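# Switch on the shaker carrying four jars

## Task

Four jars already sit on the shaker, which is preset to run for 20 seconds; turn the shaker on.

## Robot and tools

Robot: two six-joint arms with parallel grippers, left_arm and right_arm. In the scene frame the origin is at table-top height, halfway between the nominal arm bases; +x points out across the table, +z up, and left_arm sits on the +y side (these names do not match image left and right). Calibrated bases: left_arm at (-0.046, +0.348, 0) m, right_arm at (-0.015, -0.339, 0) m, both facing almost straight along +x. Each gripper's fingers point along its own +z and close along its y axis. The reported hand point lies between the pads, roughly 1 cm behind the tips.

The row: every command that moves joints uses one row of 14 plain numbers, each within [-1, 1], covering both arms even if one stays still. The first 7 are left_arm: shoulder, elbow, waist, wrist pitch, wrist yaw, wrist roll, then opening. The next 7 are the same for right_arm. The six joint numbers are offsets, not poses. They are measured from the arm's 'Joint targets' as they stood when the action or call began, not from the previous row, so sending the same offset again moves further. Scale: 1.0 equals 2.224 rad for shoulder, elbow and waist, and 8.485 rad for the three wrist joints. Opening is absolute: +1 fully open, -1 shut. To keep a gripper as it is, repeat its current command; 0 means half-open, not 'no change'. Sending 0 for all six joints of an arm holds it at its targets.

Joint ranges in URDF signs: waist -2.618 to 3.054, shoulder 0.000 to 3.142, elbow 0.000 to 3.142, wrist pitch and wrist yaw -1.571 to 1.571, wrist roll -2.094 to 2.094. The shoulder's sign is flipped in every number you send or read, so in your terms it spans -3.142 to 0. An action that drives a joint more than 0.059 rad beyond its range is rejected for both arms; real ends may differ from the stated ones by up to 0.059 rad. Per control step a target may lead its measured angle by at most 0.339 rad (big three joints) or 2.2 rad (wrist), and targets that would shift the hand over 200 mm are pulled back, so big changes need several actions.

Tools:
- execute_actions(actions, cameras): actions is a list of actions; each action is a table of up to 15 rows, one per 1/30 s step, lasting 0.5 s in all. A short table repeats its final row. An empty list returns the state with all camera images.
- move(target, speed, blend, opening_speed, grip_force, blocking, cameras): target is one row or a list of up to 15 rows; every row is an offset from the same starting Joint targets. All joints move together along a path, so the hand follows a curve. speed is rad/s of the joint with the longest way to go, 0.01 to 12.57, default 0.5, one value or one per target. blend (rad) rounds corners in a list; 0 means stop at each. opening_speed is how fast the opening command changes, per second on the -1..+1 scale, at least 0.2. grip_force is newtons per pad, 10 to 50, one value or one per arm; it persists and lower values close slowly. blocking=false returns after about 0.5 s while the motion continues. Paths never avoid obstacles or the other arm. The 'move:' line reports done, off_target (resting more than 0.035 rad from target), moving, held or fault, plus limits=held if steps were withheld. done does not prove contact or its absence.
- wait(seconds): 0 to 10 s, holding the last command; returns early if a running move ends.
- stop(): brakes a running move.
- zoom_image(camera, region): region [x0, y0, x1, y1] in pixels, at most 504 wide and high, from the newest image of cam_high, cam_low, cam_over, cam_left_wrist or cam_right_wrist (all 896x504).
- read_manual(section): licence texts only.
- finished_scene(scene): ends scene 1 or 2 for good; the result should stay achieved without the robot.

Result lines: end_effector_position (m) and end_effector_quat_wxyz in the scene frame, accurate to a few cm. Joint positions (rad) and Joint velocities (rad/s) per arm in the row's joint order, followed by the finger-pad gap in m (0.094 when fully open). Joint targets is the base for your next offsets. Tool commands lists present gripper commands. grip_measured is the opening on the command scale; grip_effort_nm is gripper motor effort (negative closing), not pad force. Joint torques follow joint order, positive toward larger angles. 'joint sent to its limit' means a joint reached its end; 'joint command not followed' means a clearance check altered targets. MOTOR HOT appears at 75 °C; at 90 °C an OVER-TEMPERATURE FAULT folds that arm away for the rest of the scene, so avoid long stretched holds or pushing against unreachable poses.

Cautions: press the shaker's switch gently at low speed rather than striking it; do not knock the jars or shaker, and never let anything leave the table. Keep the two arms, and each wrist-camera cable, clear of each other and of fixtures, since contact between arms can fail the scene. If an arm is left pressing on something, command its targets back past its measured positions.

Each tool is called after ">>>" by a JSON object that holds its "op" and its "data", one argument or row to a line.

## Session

>>> {"op": "execute_actions", "data": {
  "actions": []
}}

>>> {"op": "zoom_image", "data": {
  "camera": "cam_over",
  "region": [340, 320, 520, 440]
}}

>>> {"op": "zoom_image", "data": {
  "camera": "cam_high",
  "region": [360, 140, 520, 240]
}}

Scene clock: 0.00 s.
left_arm: end_effector_position=(+0.3260, +0.3931, +0.1006) grip_measured=+1.000 grip_effort_nm=n/a end_effector_quat_wxyz=(+0.619, -0.107, +0.773, +0.087) | right_arm: end_effector_position=(+0.3594, -0.3338, +0.1274) grip_measured=+1.000 grip_effort_nm=n/a end_effector_quat_wxyz=(+0.677, +0.000, +0.735, -0.026)
Joint names: [shoulder, elbow, waist, wrist pitch, wrist yaw, wrist roll]
Joint positions: left_arm=[-1.56 0.241 -0.01 1.091 -0.277 -0.062 0.094] | right_arm=[-1.584 0.197 0.043 1.305 0.098 -0.031 0.094]
Joint velocities: within noise
Joint torques (N m): no reading
Heat: left arm: 29 °C; right arm: 29 °C.
Joint targets: left_arm=[-1.553 0.250 -0.010 1.100 -0.277 -0.062] | right_arm=[-1.578 0.205 0.043 1.310 0.098 -0.031]
Tool commands: left_gripper/opening=+1.0 right_gripper/opening=+1.0
camera_calibration:
cam_left_wrist: T_world_to_cam=[[0.29144, -0.956573, 0.00560788, 0.281648], [-0.573691, -0.179472, -0.799168, 0.375913], [0.765468, 0.229692, -0.601082, -0.188912], [0, 0, 0, 1]] pos_world=[0.278181, 0.380274, 0.185286]
cam_right_wrist: T_world_to_cam=[[-0.0266931, -0.999026, 0.0351272, -0.328842], [-0.485298, -0.0177703, -0.874168, 0.316519], [0.873941, -0.0403814, -0.484351, -0.178932], [0, 0, 0, 1]] pos_world=[0.301204, -0.330123, 0.201576]

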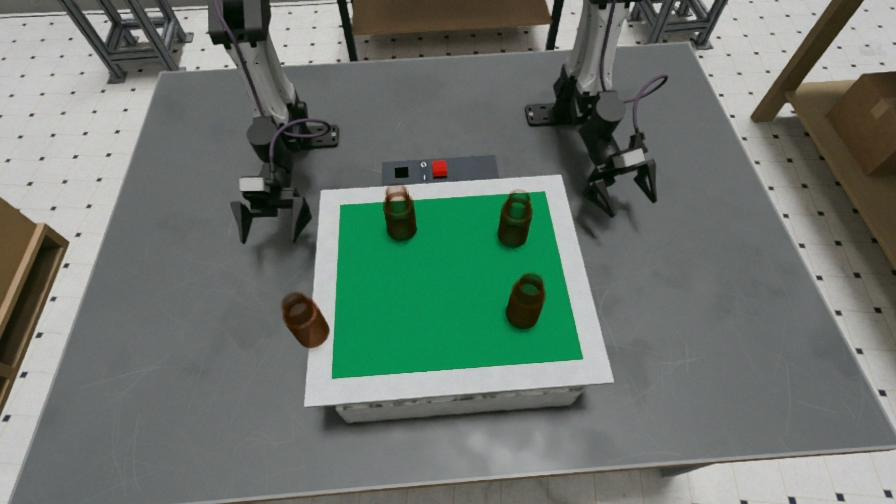

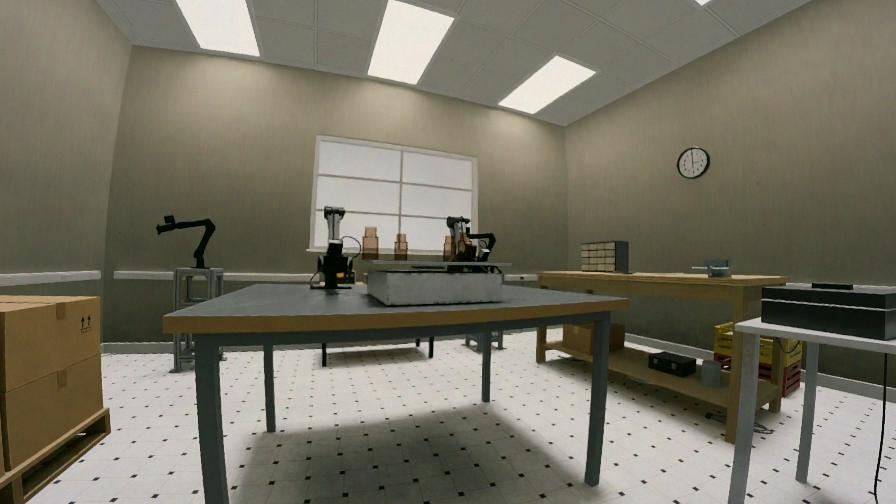

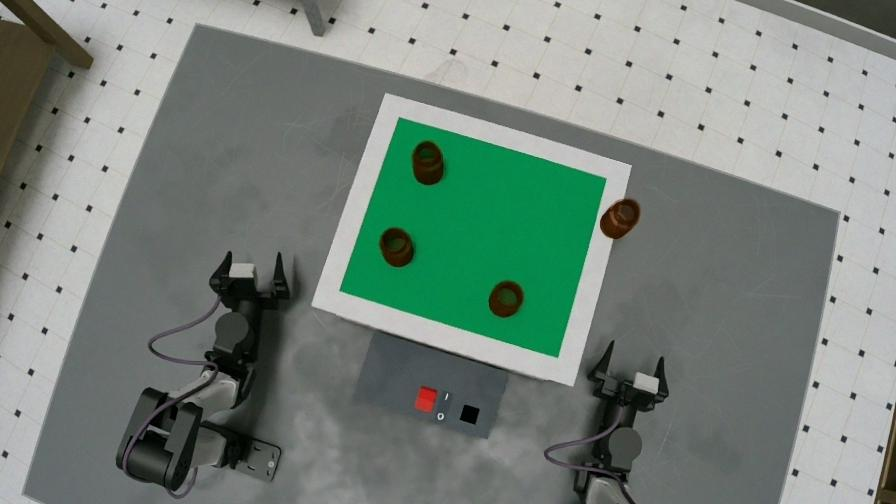

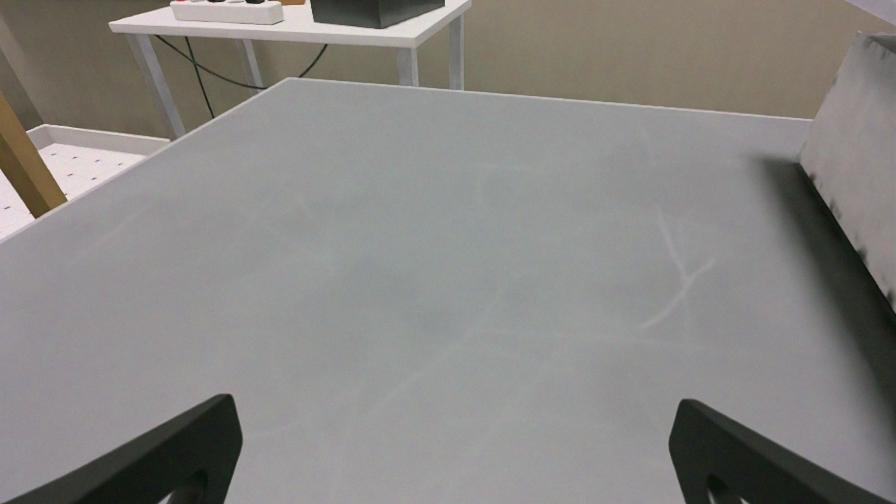

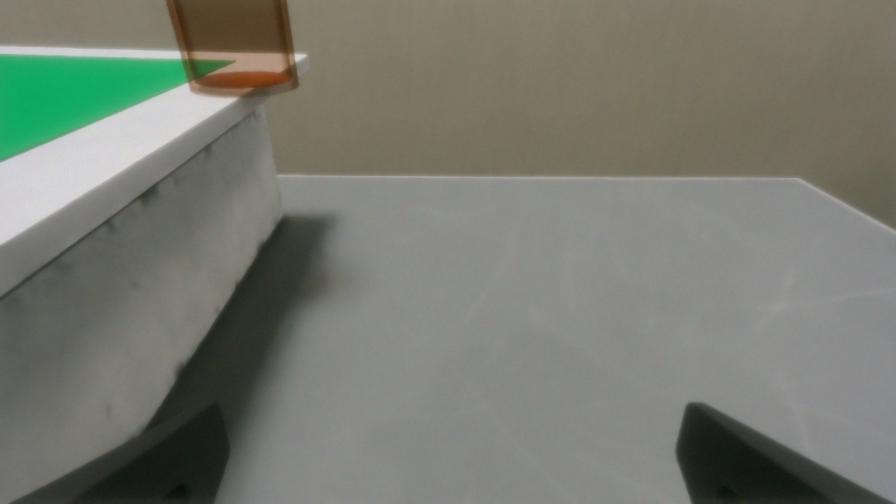

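Scaled by 2.800 from the camera's 896x504 image, which has a finer 1280x720 frame.

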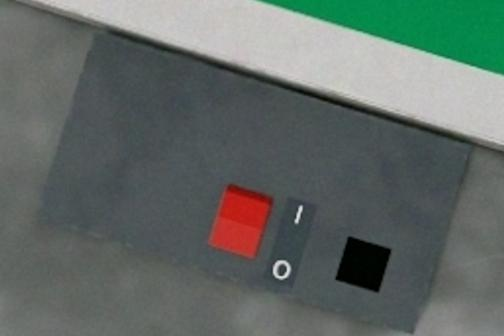

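Scaled by 3.150 from the camera's 896x504 image, which has a finer 1280x720 frame.

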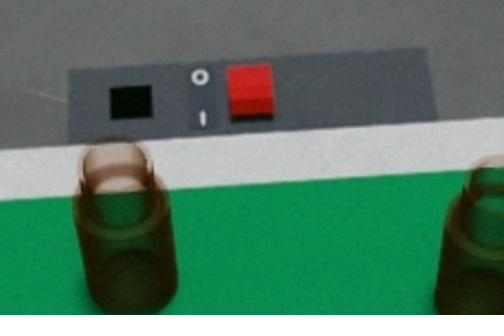

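>>> {"op": "zoom_image", "data": {
  "camera": "cam_high",
  "region": [240, 260, 380, 380]
}}

>>> {"op": "zoom_image", "data": {
  "camera": "cam_over",
  "region": [560, 160, 680, 280]
}}

>>> {"op": "zoom_image", "data": {
  "camera": "cam_low",
  "region": [320, 200, 520, 320]
}}

>>> {"op": "zoom_image", "data": {
  "camera": "cam_right_wrist",
  "region": [0, 0, 400, 225]
}}

Scaled by 3.600 from the camera's 896x504 image, which has a finer 1280x720 frame.

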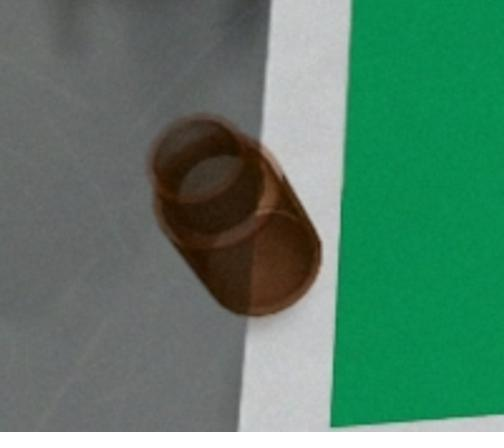

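Scaled by 4.200 from the camera's 896x504 image, which has a finer 1280x720 frame.

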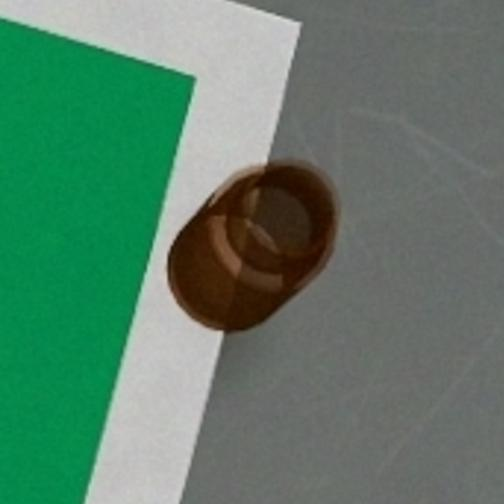

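Scaled by 2.520 from the camera's 896x504 image, which has a finer 1280x720 frame.

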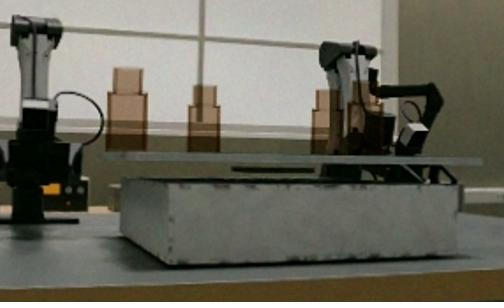

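Scaled by 1.260 from the camera's 896x504 image, which has a finer 1280x720 frame.

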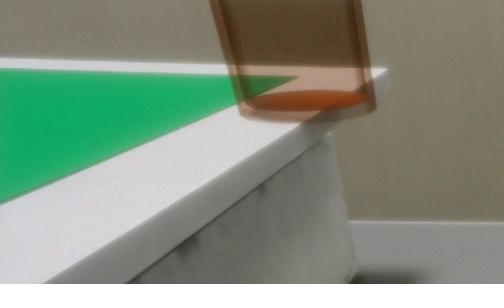

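>>> {"op": "move", "data": {
  "target": [
    [0,0,0,0,0,0,1, -0.0132,0.4189,0,-0.1503,-0.01155,0.00365,1],
    [0,0,0,0,0,0,1, -0.0132,0.4189,0.0553,-0.1503,-0.01155,0.00365,1]
  ],
  "speed": 0.9,
  "blend": [0.1,0],
  "cameras": ["cam_high","cam_over","cam_right_wrist"]
}}

>>> {"op": "zoom_image", "data": {
  "camera": "cam_over",
  "region": [540, 160, 680, 300]
}}

>>> {"op": "zoom_image", "data": {
  "camera": "cam_high",
  "region": [240, 240, 380, 380]
}}

Scene clock: 112.67 s.
left_arm: end_effector_position=(+0.3260, +0.3931, +0.1006) grip_measured=+1.000 grip_effort_nm=0.00 end_effector_quat_wxyz=(+0.619, -0.107, +0.773, +0.087) | right_arm: end_effector_position=(+0.4724, -0.2481, +0.2079) grip_measured=+1.000 grip_effort_nm=-0.02 end_effector_quat_wxyz=(+0.530, -0.083, +0.843, +0.043)
Joint names: [shoulder, elbow, waist, wrist pitch, wrist yaw, wrist roll]
Joint positions: left_arm=[-1.56 0.241 -0.01 1.091 -0.277 -0.062 0.094] | right_arm=[-1.599 1.111 0.171 0.039 0.009 -0.013 0.094]
Joint torques (N m): left_arm=[4.07 4.77 0.21 2.09 0.08 0.02] | right_arm=[7.32 10.24 -0.24 2.41 -0.19 0.08]
Heat: left arm: 40 °C; right arm: 38 °C.
Joint targets: left_arm=[-1.553 0.250 -0.010 1.100 -0.277 -0.062] | right_arm=[-1.607 1.137 0.166 0.035 0.000 0.000]
move: done; blend cut to 0.0615 rad at target 1
camera_calibration:
cam_right_wrist: T_world_to_cam=[[0.190901, -0.98156, 0.00981874, -0.336252], [-0.751065, -0.152499, -0.642375, 0.487239], [0.632027, 0.115256, -0.766327, -0.0237052], [0, 0, 0, 1]] pos_world=[0.445121, -0.253016, 0.298126]
Images, in order (width x height): cam_high 896x504, cam_over 896x504, cam_right_wrist 896x504.

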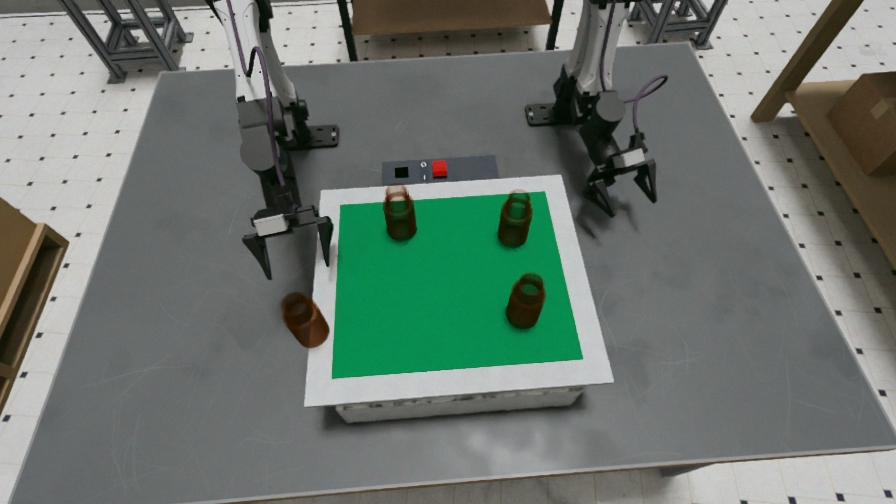

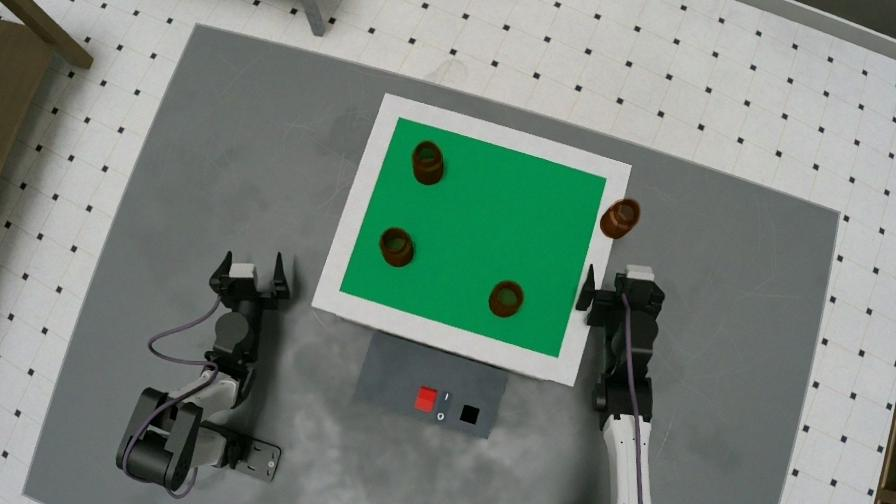

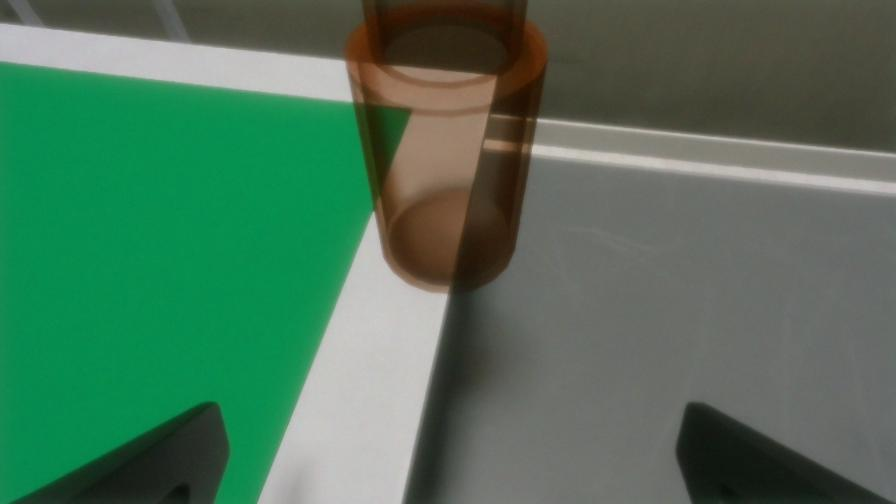

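Scaled by 3.600 from the camera's 896x504 image, which has a finer 1280x720 frame.

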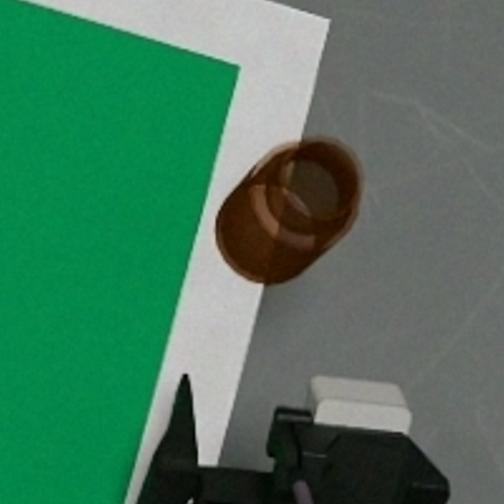

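Scaled by 3.600 from the camera's 896x504 image, which has a finer 1280x720 frame.

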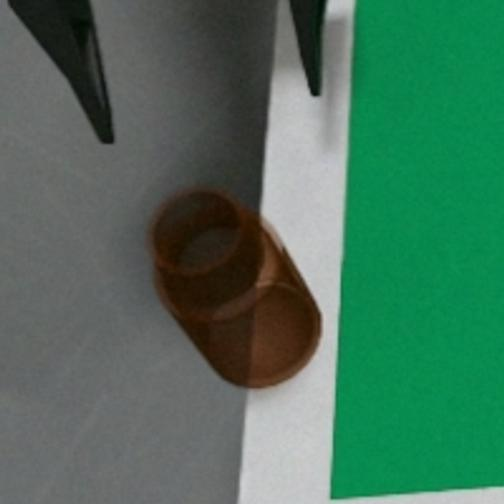

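>>> {"op": "move", "data": {
  "target": [0,0,0,0,0,0,1, -0.18344,0.06953,0.0036,0.06698,0,0,1],
  "speed": 0.4,
  "cameras": ["cam_high","cam_over","cam_right_wrist"]
}}

>>> {"op": "zoom_image", "data": {
  "camera": "cam_over",
  "region": [560, 160, 680, 280]
}}

>>> {"op": "zoom_image", "data": {
  "camera": "cam_high",
  "region": [240, 240, 380, 380]
}}

Scene clock: 164.00 s.
left_arm: end_effector_position=(+0.3260, +0.3931, +0.1006) grip_measured=+1.000 grip_effort_nm=0.00 end_effector_quat_wxyz=(+0.619, -0.107, +0.773, +0.087) | right_arm: end_effector_position=(+0.5716, -0.2292, +0.1873) grip_measured=+1.000 grip_effort_nm=-0.01 end_effector_quat_wxyz=(+0.642, -0.074, +0.761, +0.053)
Joint names: [shoulder, elbow, waist, wrist pitch, wrist yaw, wrist roll]
Joint positions: left_arm=[-1.56 0.241 -0.01 1.091 -0.277 -0.062 0.094] | right_arm=[-2.009 1.259 0.171 0.579 0.009 -0.013 0.094]
Joint torques (N m): left_arm=[4.04 4.77 0.23 2.09 0.08 0.02] | right_arm=[10.76 10.35 0.55 2.86 -0.19 0.08]
Heat: left arm: 42 °C; right arm: 39 °C.
Joint targets: left_arm=[-1.553 0.250 -0.010 1.100 -0.277 -0.062] | right_arm=[-2.015 1.291 0.174 0.603 0.000 0.000]
move: done
camera_calibration:
cam_right_wrist: T_world_to_cam=[[0.188093, -0.982096, 0.0104589, -0.335037], [-0.549192, -0.113999, -0.827884, 0.479511], [0.814254, 0.149975, -0.560801, -0.239143], [0, 0, 0, 1]] pos_world=[0.521085, -0.238509, 0.266372]
Images, in order (width x height): cam_high 896x504, cam_over 896x504, cam_right_wrist 896x504.

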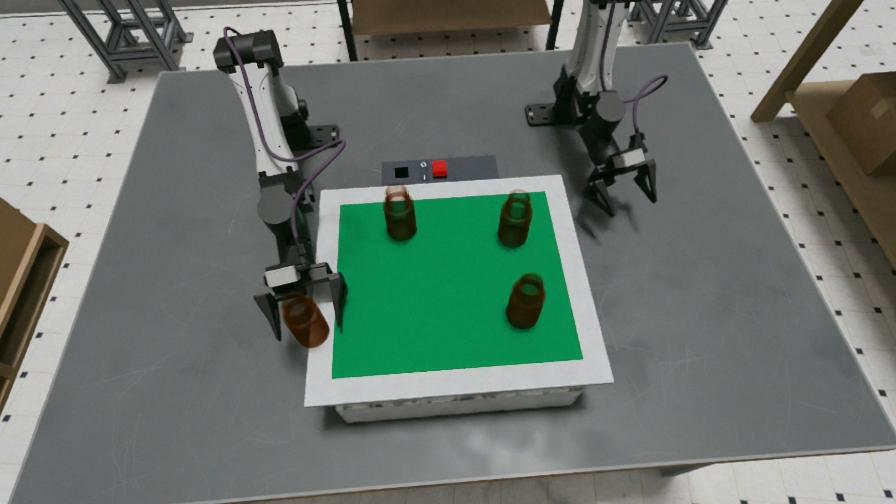

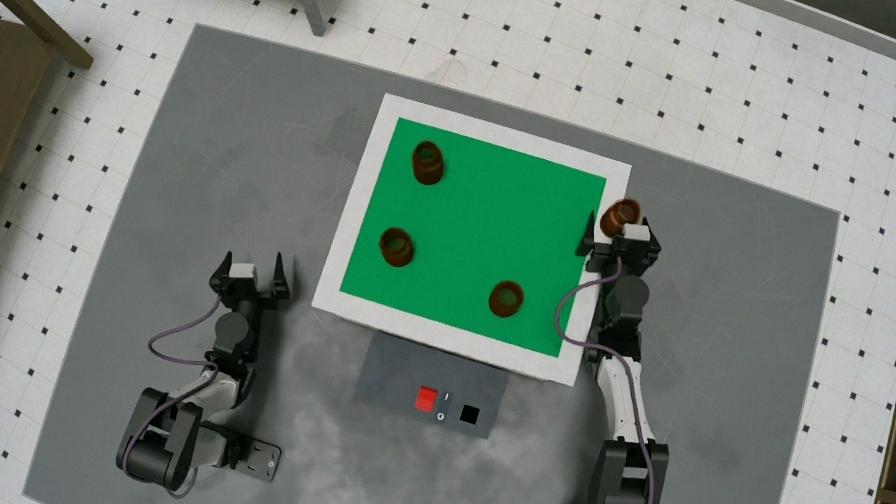

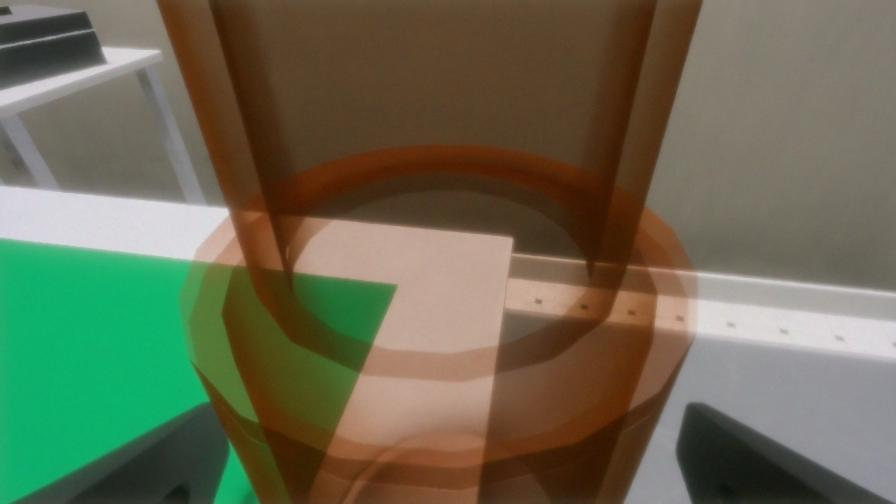

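Scaled by 4.200 from the camera's 896x504 image, which has a finer 1280x720 frame.

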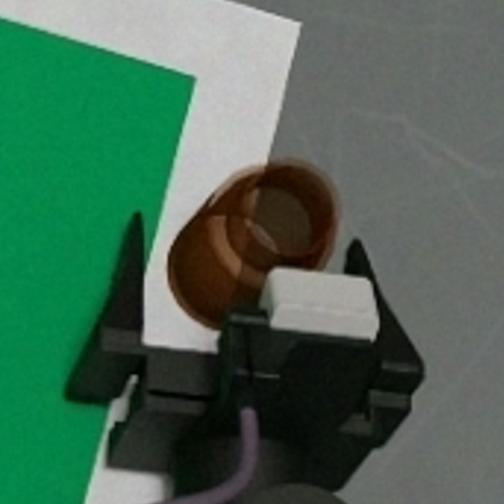

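Scaled by 3.600 from the camera's 896x504 image, which has a finer 1280x720 frame.

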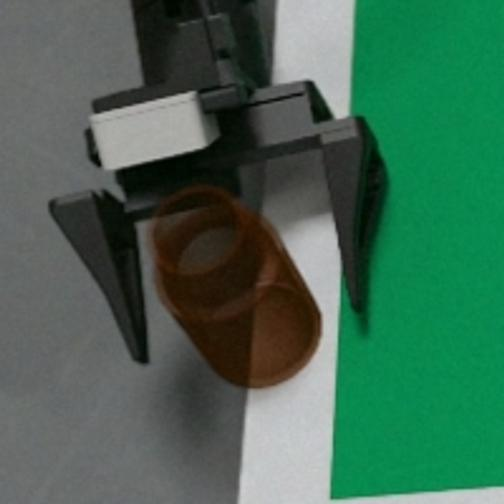

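>>> {"op": "move", "data": {
  "target": [0,0,0,0,0,0,1, 0,0,0.0063,0,0,0,1],
  "speed": 0.2,
  "cameras": ["cam_over","cam_right_wrist"]
}}

Scene clock: 175.47 s.
left_arm: end_effector_position=(+0.3260, +0.3931, +0.1006) grip_measured=+1.000 grip_effort_nm=0.00 end_effector_quat_wxyz=(+0.619, -0.107, +0.773, +0.087) | right_arm: end_effector_position=(+0.5706, -0.2236, +0.1875) grip_measured=+1.000 grip_effort_nm=-0.01 end_effector_quat_wxyz=(+0.642, -0.078, +0.761, +0.056)
Joint names: [shoulder, elbow, waist, wrist pitch, wrist yaw, wrist roll]
Joint positions: left_arm=[-1.56 0.241 -0.01 1.091 -0.277 -0.062 0.094] | right_arm=[-2.009 1.259 0.181 0.58 0.009 -0.013 0.094]
Joint torques (N m): left_arm=[4.05 4.78 0.21 2.09 0.08 0.02] | right_arm=[10.74 10.33 1.05 2.86 -0.19 0.08]
Heat: left arm: 42 °C; right arm: 40 °C.
Joint targets: left_arm=[-1.553 0.250 -0.010 1.100 -0.277 -0.062] | right_arm=[-2.015 1.291 0.188 0.604 0.000 0.000]
move: done
camera_calibration:
cam_right_wrist: T_world_to_cam=[[0.197489, -0.980249, 0.0104393, -0.334274], [-0.547486, -0.119122, -0.828293, 0.477602], [0.813177, 0.157864, -0.560198, -0.236723], [0, 0, 0, 1]] pos_world=[0.519994, -0.233409, 0.266472]
Images, in order (width x height): cam_over 896x504, cam_right_wrist 896x504.

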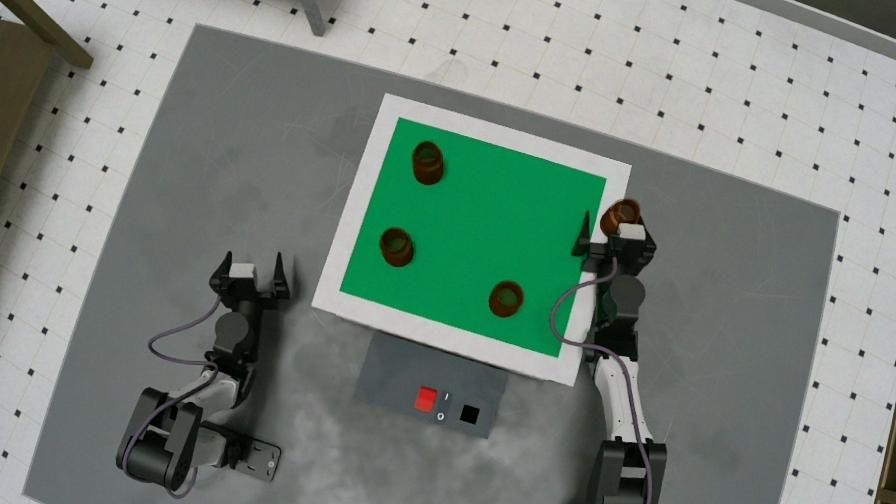

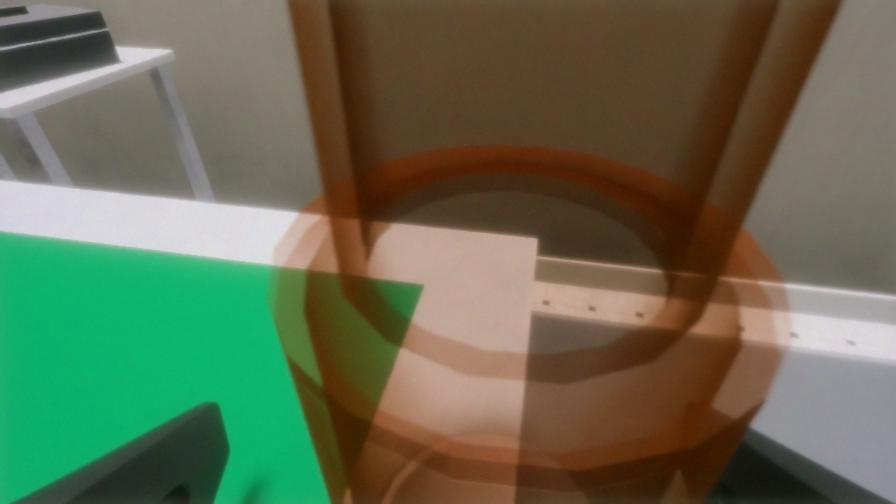

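>>> {"op": "move", "data": {
  "target": [0,0,0,0,0,0,1, 0,0,0,0,0,0,0.0],
  "grip_force": [50, 24],
  "opening_speed": 0.4,
  "cameras": ["cam_over","cam_high","cam_right_wrist"]
}}

Scene clock: 199.77 s.
left_arm: end_effector_position=(+0.3260, +0.3931, +0.1006) grip_measured=+1.000 grip_effort_nm=0.00 end_effector_quat_wxyz=(+0.619, -0.107, +0.773, +0.087) | right_arm: end_effector_position=(+0.5705, -0.2231, +0.1875) grip_measured=+0.169 grip_effort_nm=-0.49 end_effector_quat_wxyz=(+0.642, -0.078, +0.761, +0.056)
Joint names: [shoulder, elbow, waist, wrist pitch, wrist yaw, wrist roll]
Joint positions: left_arm=[-1.56 0.241 -0.01 1.091 -0.277 -0.062 0.094] | right_arm=[-2.009 1.259 0.182 0.58 0.009 -0.013 0.055]
Joint torques (N m): left_arm=[4.04 4.78 0.2 2.09 0.08 0.01] | right_arm=[10.74 10.33 0.91 2.85 -0.19 0.08]
Heat: left arm: 42 °C; right arm: 41 °C.
Joint targets: left_arm=[-1.553 0.250 -0.010 1.100 -0.277 -0.062] | right_arm=[-2.015 1.291 0.188 0.604 0.000 0.000]
grip_force (N): 50, 24
move: done
camera_calibration:
cam_right_wrist: T_world_to_cam=[[0.198152, -0.980116, 0.0104323, -0.334195], [-0.547107, -0.119428, -0.828499, 0.477519], [0.813271, 0.158461, -0.559893, -0.236723], [0, 0, 0, 1]] pos_world=[0.519995, -0.233009, 0.266571]
Images, in order (width x height): cam_high 896x504, cam_over 896x504, cam_right_wrist 896x504.

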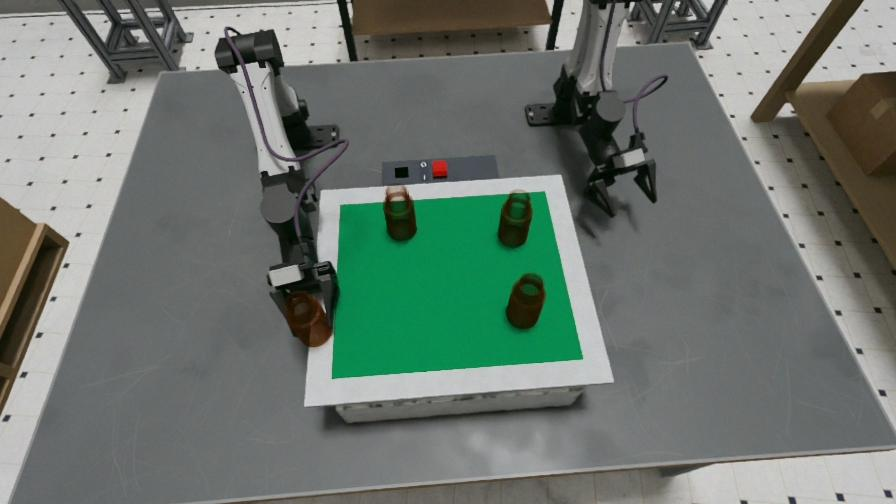

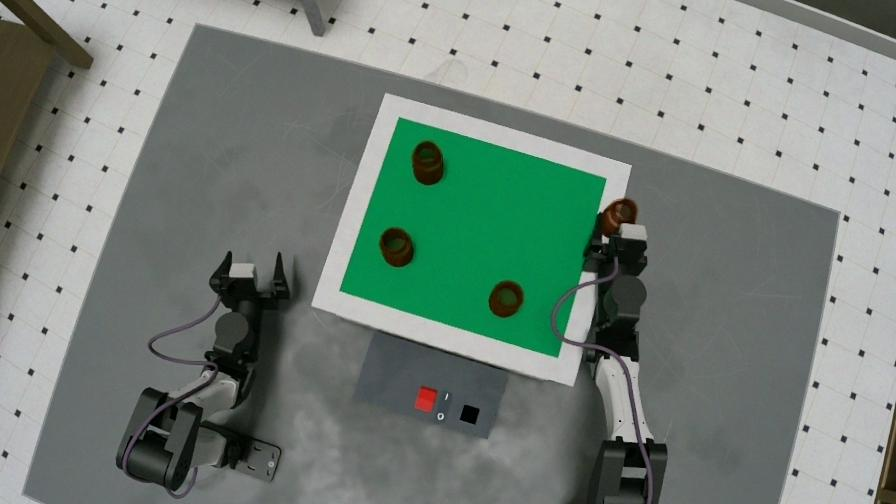

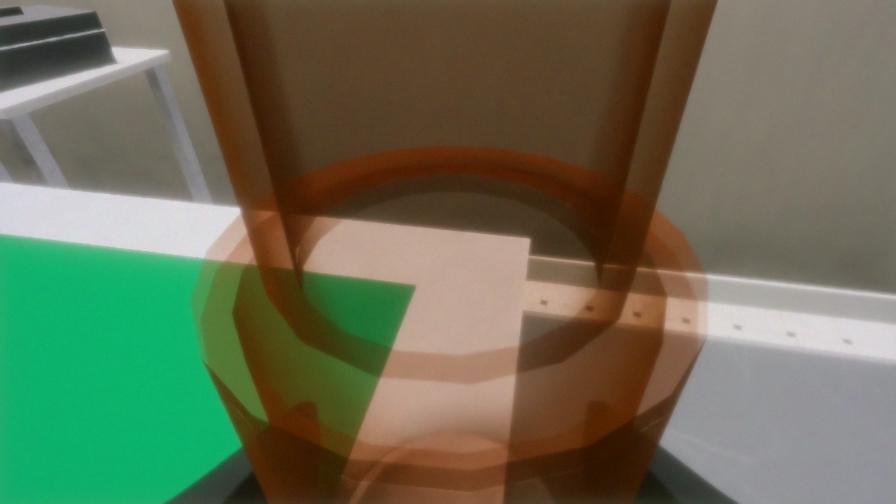

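>>> {"op": "move", "data": {
  "target": [
    [0,0,0,0,0,0,1, 0.0213,0.0278,0,-0.01289,0,0,0.0],
    [0,0,0,0,0,0,1, 0.0213,0.0278,0.0585,-0.01289,0,0,0.0]
  ],
  "speed": [0.1,0.25],
  "blend": [0.01,0],
  "cameras": ["cam_over","cam_high","cam_right_wrist","cam_low"]
}}

>>> {"op": "zoom_image", "data": {
  "camera": "cam_high",
  "region": [240, 220, 400, 380]
}}

>>> {"op": "zoom_image", "data": {
  "camera": "cam_low",
  "region": [340, 200, 500, 300]
}}

Scene clock: 243.33 s.
left_arm: end_effector_position=(+0.3260, +0.3931, +0.1006) grip_measured=+1.000 grip_effort_nm=0.00 end_effector_quat_wxyz=(+0.619, -0.107, +0.773, +0.087) | right_arm: end_effector_position=(+0.5550, -0.1467, +0.1901) grip_measured=+0.168 grip_effort_nm=-0.56 end_effector_quat_wxyz=(+0.621, -0.129, +0.767, +0.095)
Joint names: [shoulder, elbow, waist, wrist pitch, wrist yaw, wrist roll]
Joint positions: left_arm=[-1.56 0.241 -0.01 1.091 -0.277 -0.062 0.094] | right_arm=[-2.009 1.317 0.312 0.479 0.011 -0.013 0.055]
Joint torques (N m): left_arm=[4.04 4.79 0.23 2.09 0.08 0.01] | right_arm=[15.62 10.81 0.88 2.75 -0.21 0.08]
Heat: left arm: 43 °C; right arm: 44 °C.
Joint targets: left_arm=[-1.553 0.250 -0.010 1.100 -0.277 -0.062] | right_arm=[-1.968 1.353 0.318 0.494 0.000 0.000]
grip_force (N): 50, 24
move: off_target (right_arm); right_arm: the shoulder is farthest, 0.041 rad from its target
camera_calibration:
cam_right_wrist: T_world_to_cam=[[0.322934, -0.946365, 0.0103481, -0.320479], [-0.560504, -0.200052, -0.803626, 0.471162], [0.762593, 0.253718, -0.595045, -0.185986], [0, 0, 0, 1]] pos_world=[0.509414, -0.161845, 0.271285]
Images, in order (width x height): cam_high 896x504, cam_low 896x504, cam_over 896x504, cam_right_wrist 896x504.

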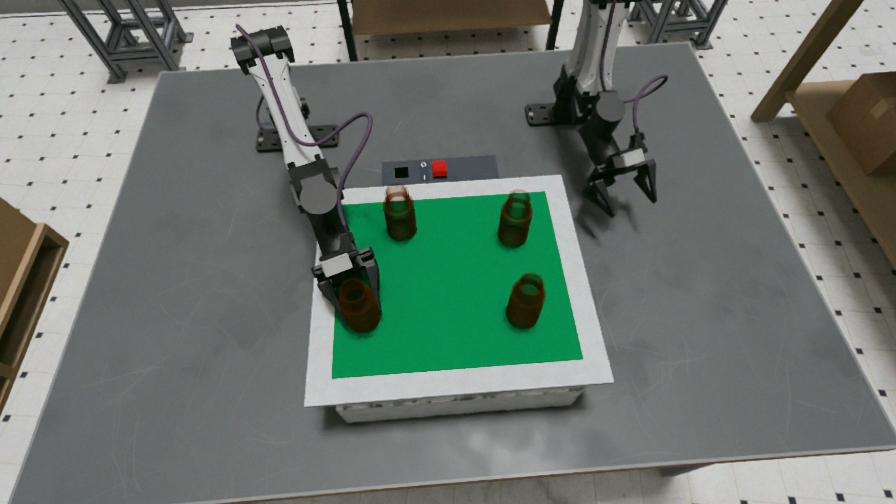

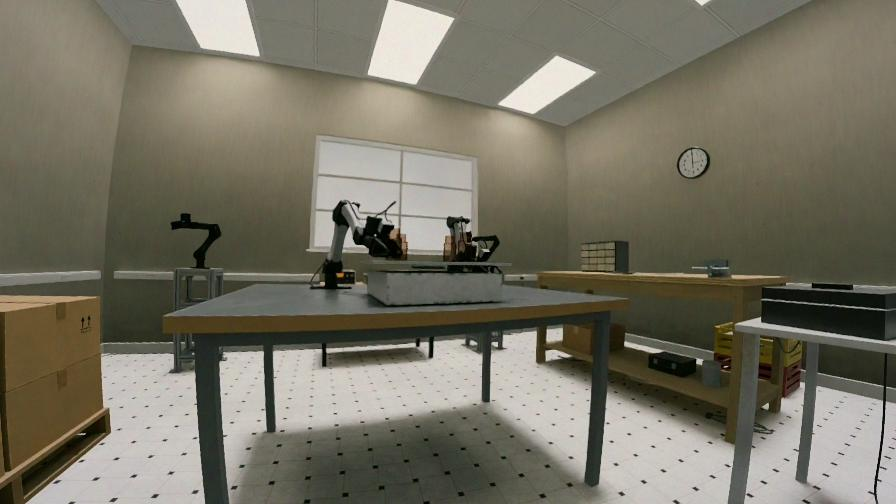

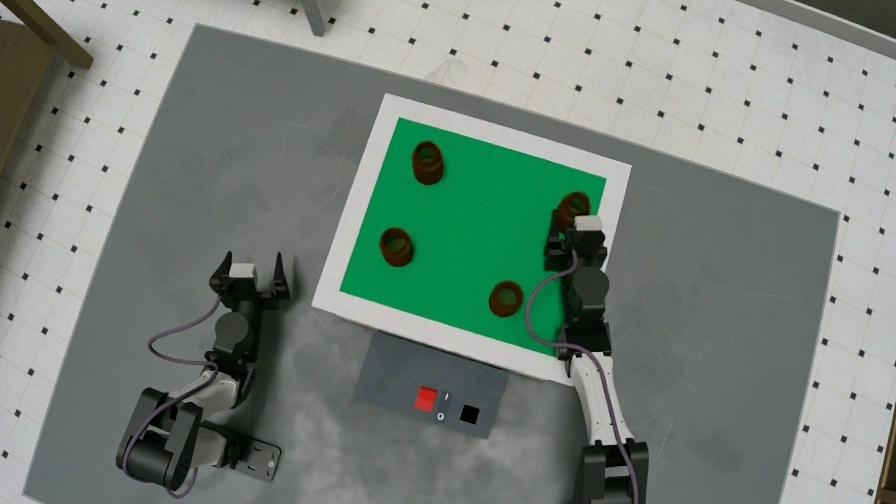

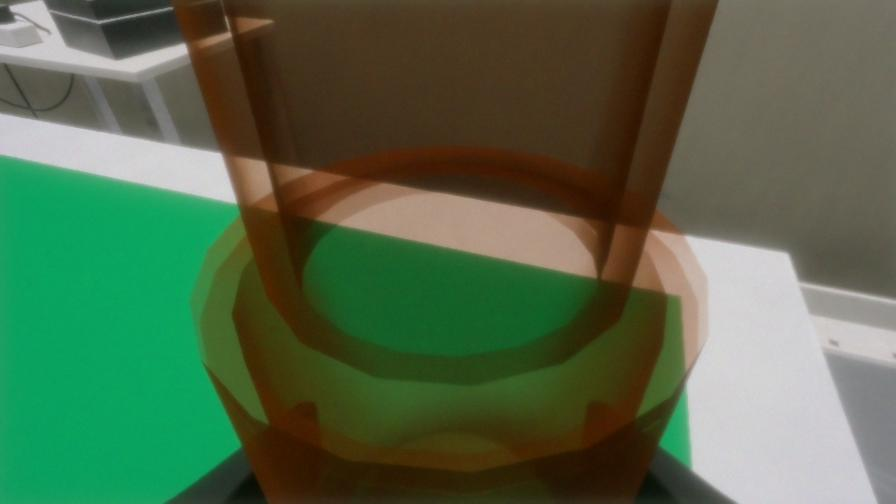

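Scaled by 3.150 from the camera's 896x504 image, which has a finer 1280x720 frame.

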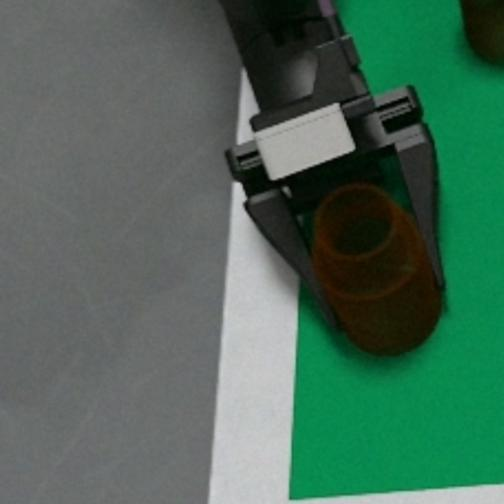

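Scaled by 3.150 from the camera's 896x504 image, which has a finer 1280x720 frame.

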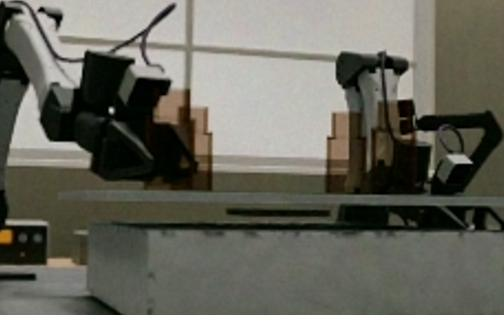

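>>> {"op": "move", "data": {
  "target": [0,0,0,0,0,0,1, -0.0213,-0.0278,0,0.0129,0,0,0.0],
  "speed": 0.06,
  "cameras": ["cam_over","cam_high","cam_right_wrist"]
}}

>>> {"op": "zoom_image", "data": {
  "camera": "cam_high",
  "region": [240, 220, 400, 380]
}}

Scene clock: 256.47 s.
left_arm: end_effector_position=(+0.3260, +0.3931, +0.1006) grip_measured=+1.000 grip_effort_nm=0.00 end_effector_quat_wxyz=(+0.619, -0.107, +0.773, +0.087) | right_arm: end_effector_position=(+0.5540, -0.1470, +0.1902) grip_measured=+0.168 grip_effort_nm=-0.57 end_effector_quat_wxyz=(+0.633, -0.127, +0.758, +0.097)
Joint names: [shoulder, elbow, waist, wrist pitch, wrist yaw, wrist roll]
Joint positions: left_arm=[-1.56 0.241 -0.01 1.091 -0.277 -0.062 0.094] | right_arm=[-2.013 1.289 0.312 0.542 0.011 -0.013 0.055]
Joint torques (N m): left_arm=[4.05 4.78 0.2 2.09 0.08 0.01] | right_arm=[11.28 7.69 0.84 3.31 -0.21 0.08]
Heat: left arm: 44 °C; right arm: 49 °C.
Joint targets: left_arm=[-1.553 0.250 -0.010 1.100 -0.277 -0.062] | right_arm=[-2.015 1.291 0.318 0.604 0.000 0.000]
grip_force (N): 50, 24
move: off_target (right_arm); right_arm: the wrist pitch is farthest, 0.061 rad from its target
camera_calibration:
cam_right_wrist: T_world_to_cam=[[0.322684, -0.946451, 0.0103295, -0.320352], [-0.536111, -0.191754, -0.82208, 0.461858], [0.780039, 0.259734, -0.569279, -0.198705], [0, 0, 0, 1]] pos_world=[0.505977, -0.163024, 0.269875]
Images, in order (width x height): cam_high 896x504, cam_over 896x504, cam_right_wrist 896x504.

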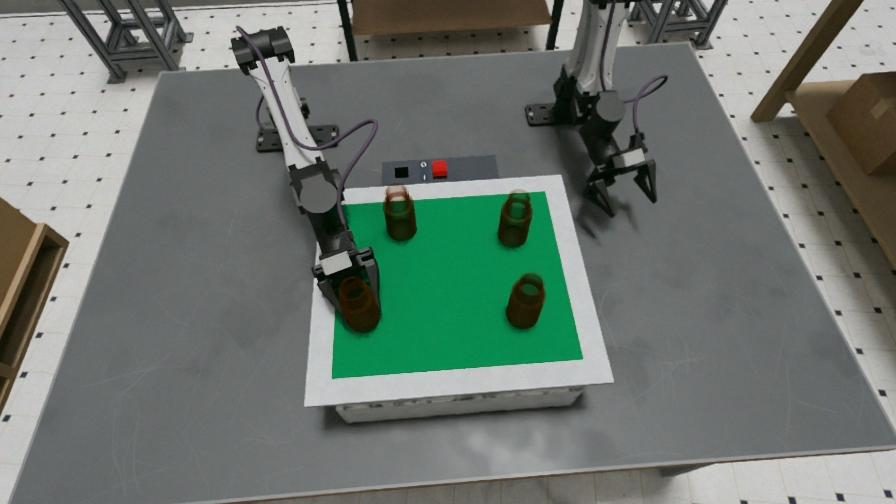

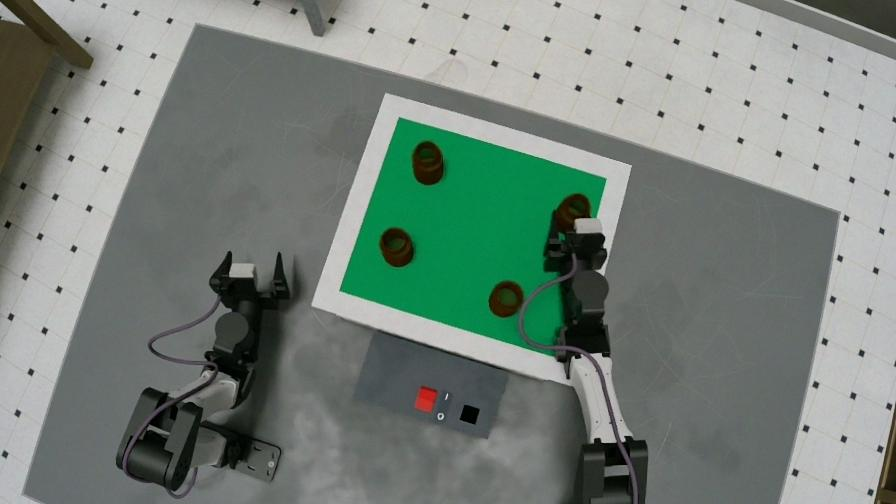

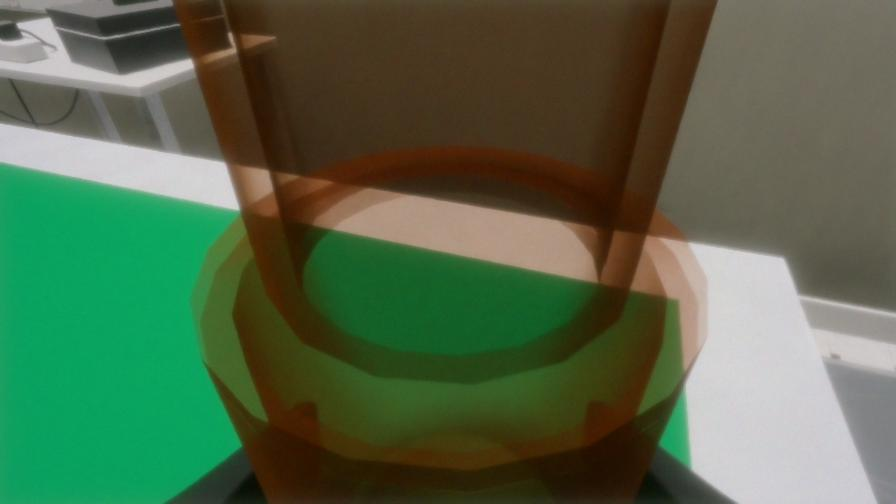

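Scaled by 3.150 from the camera's 896x504 image, which has a finer 1280x720 frame.

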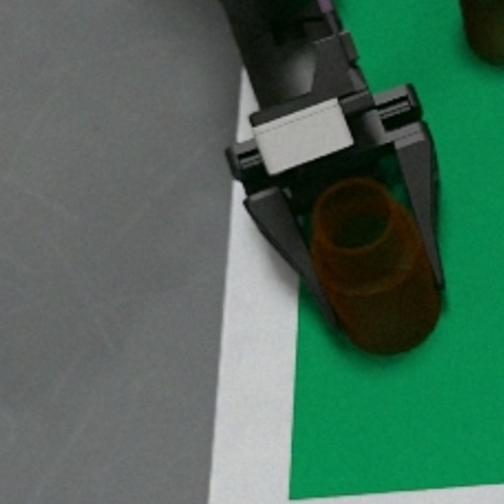

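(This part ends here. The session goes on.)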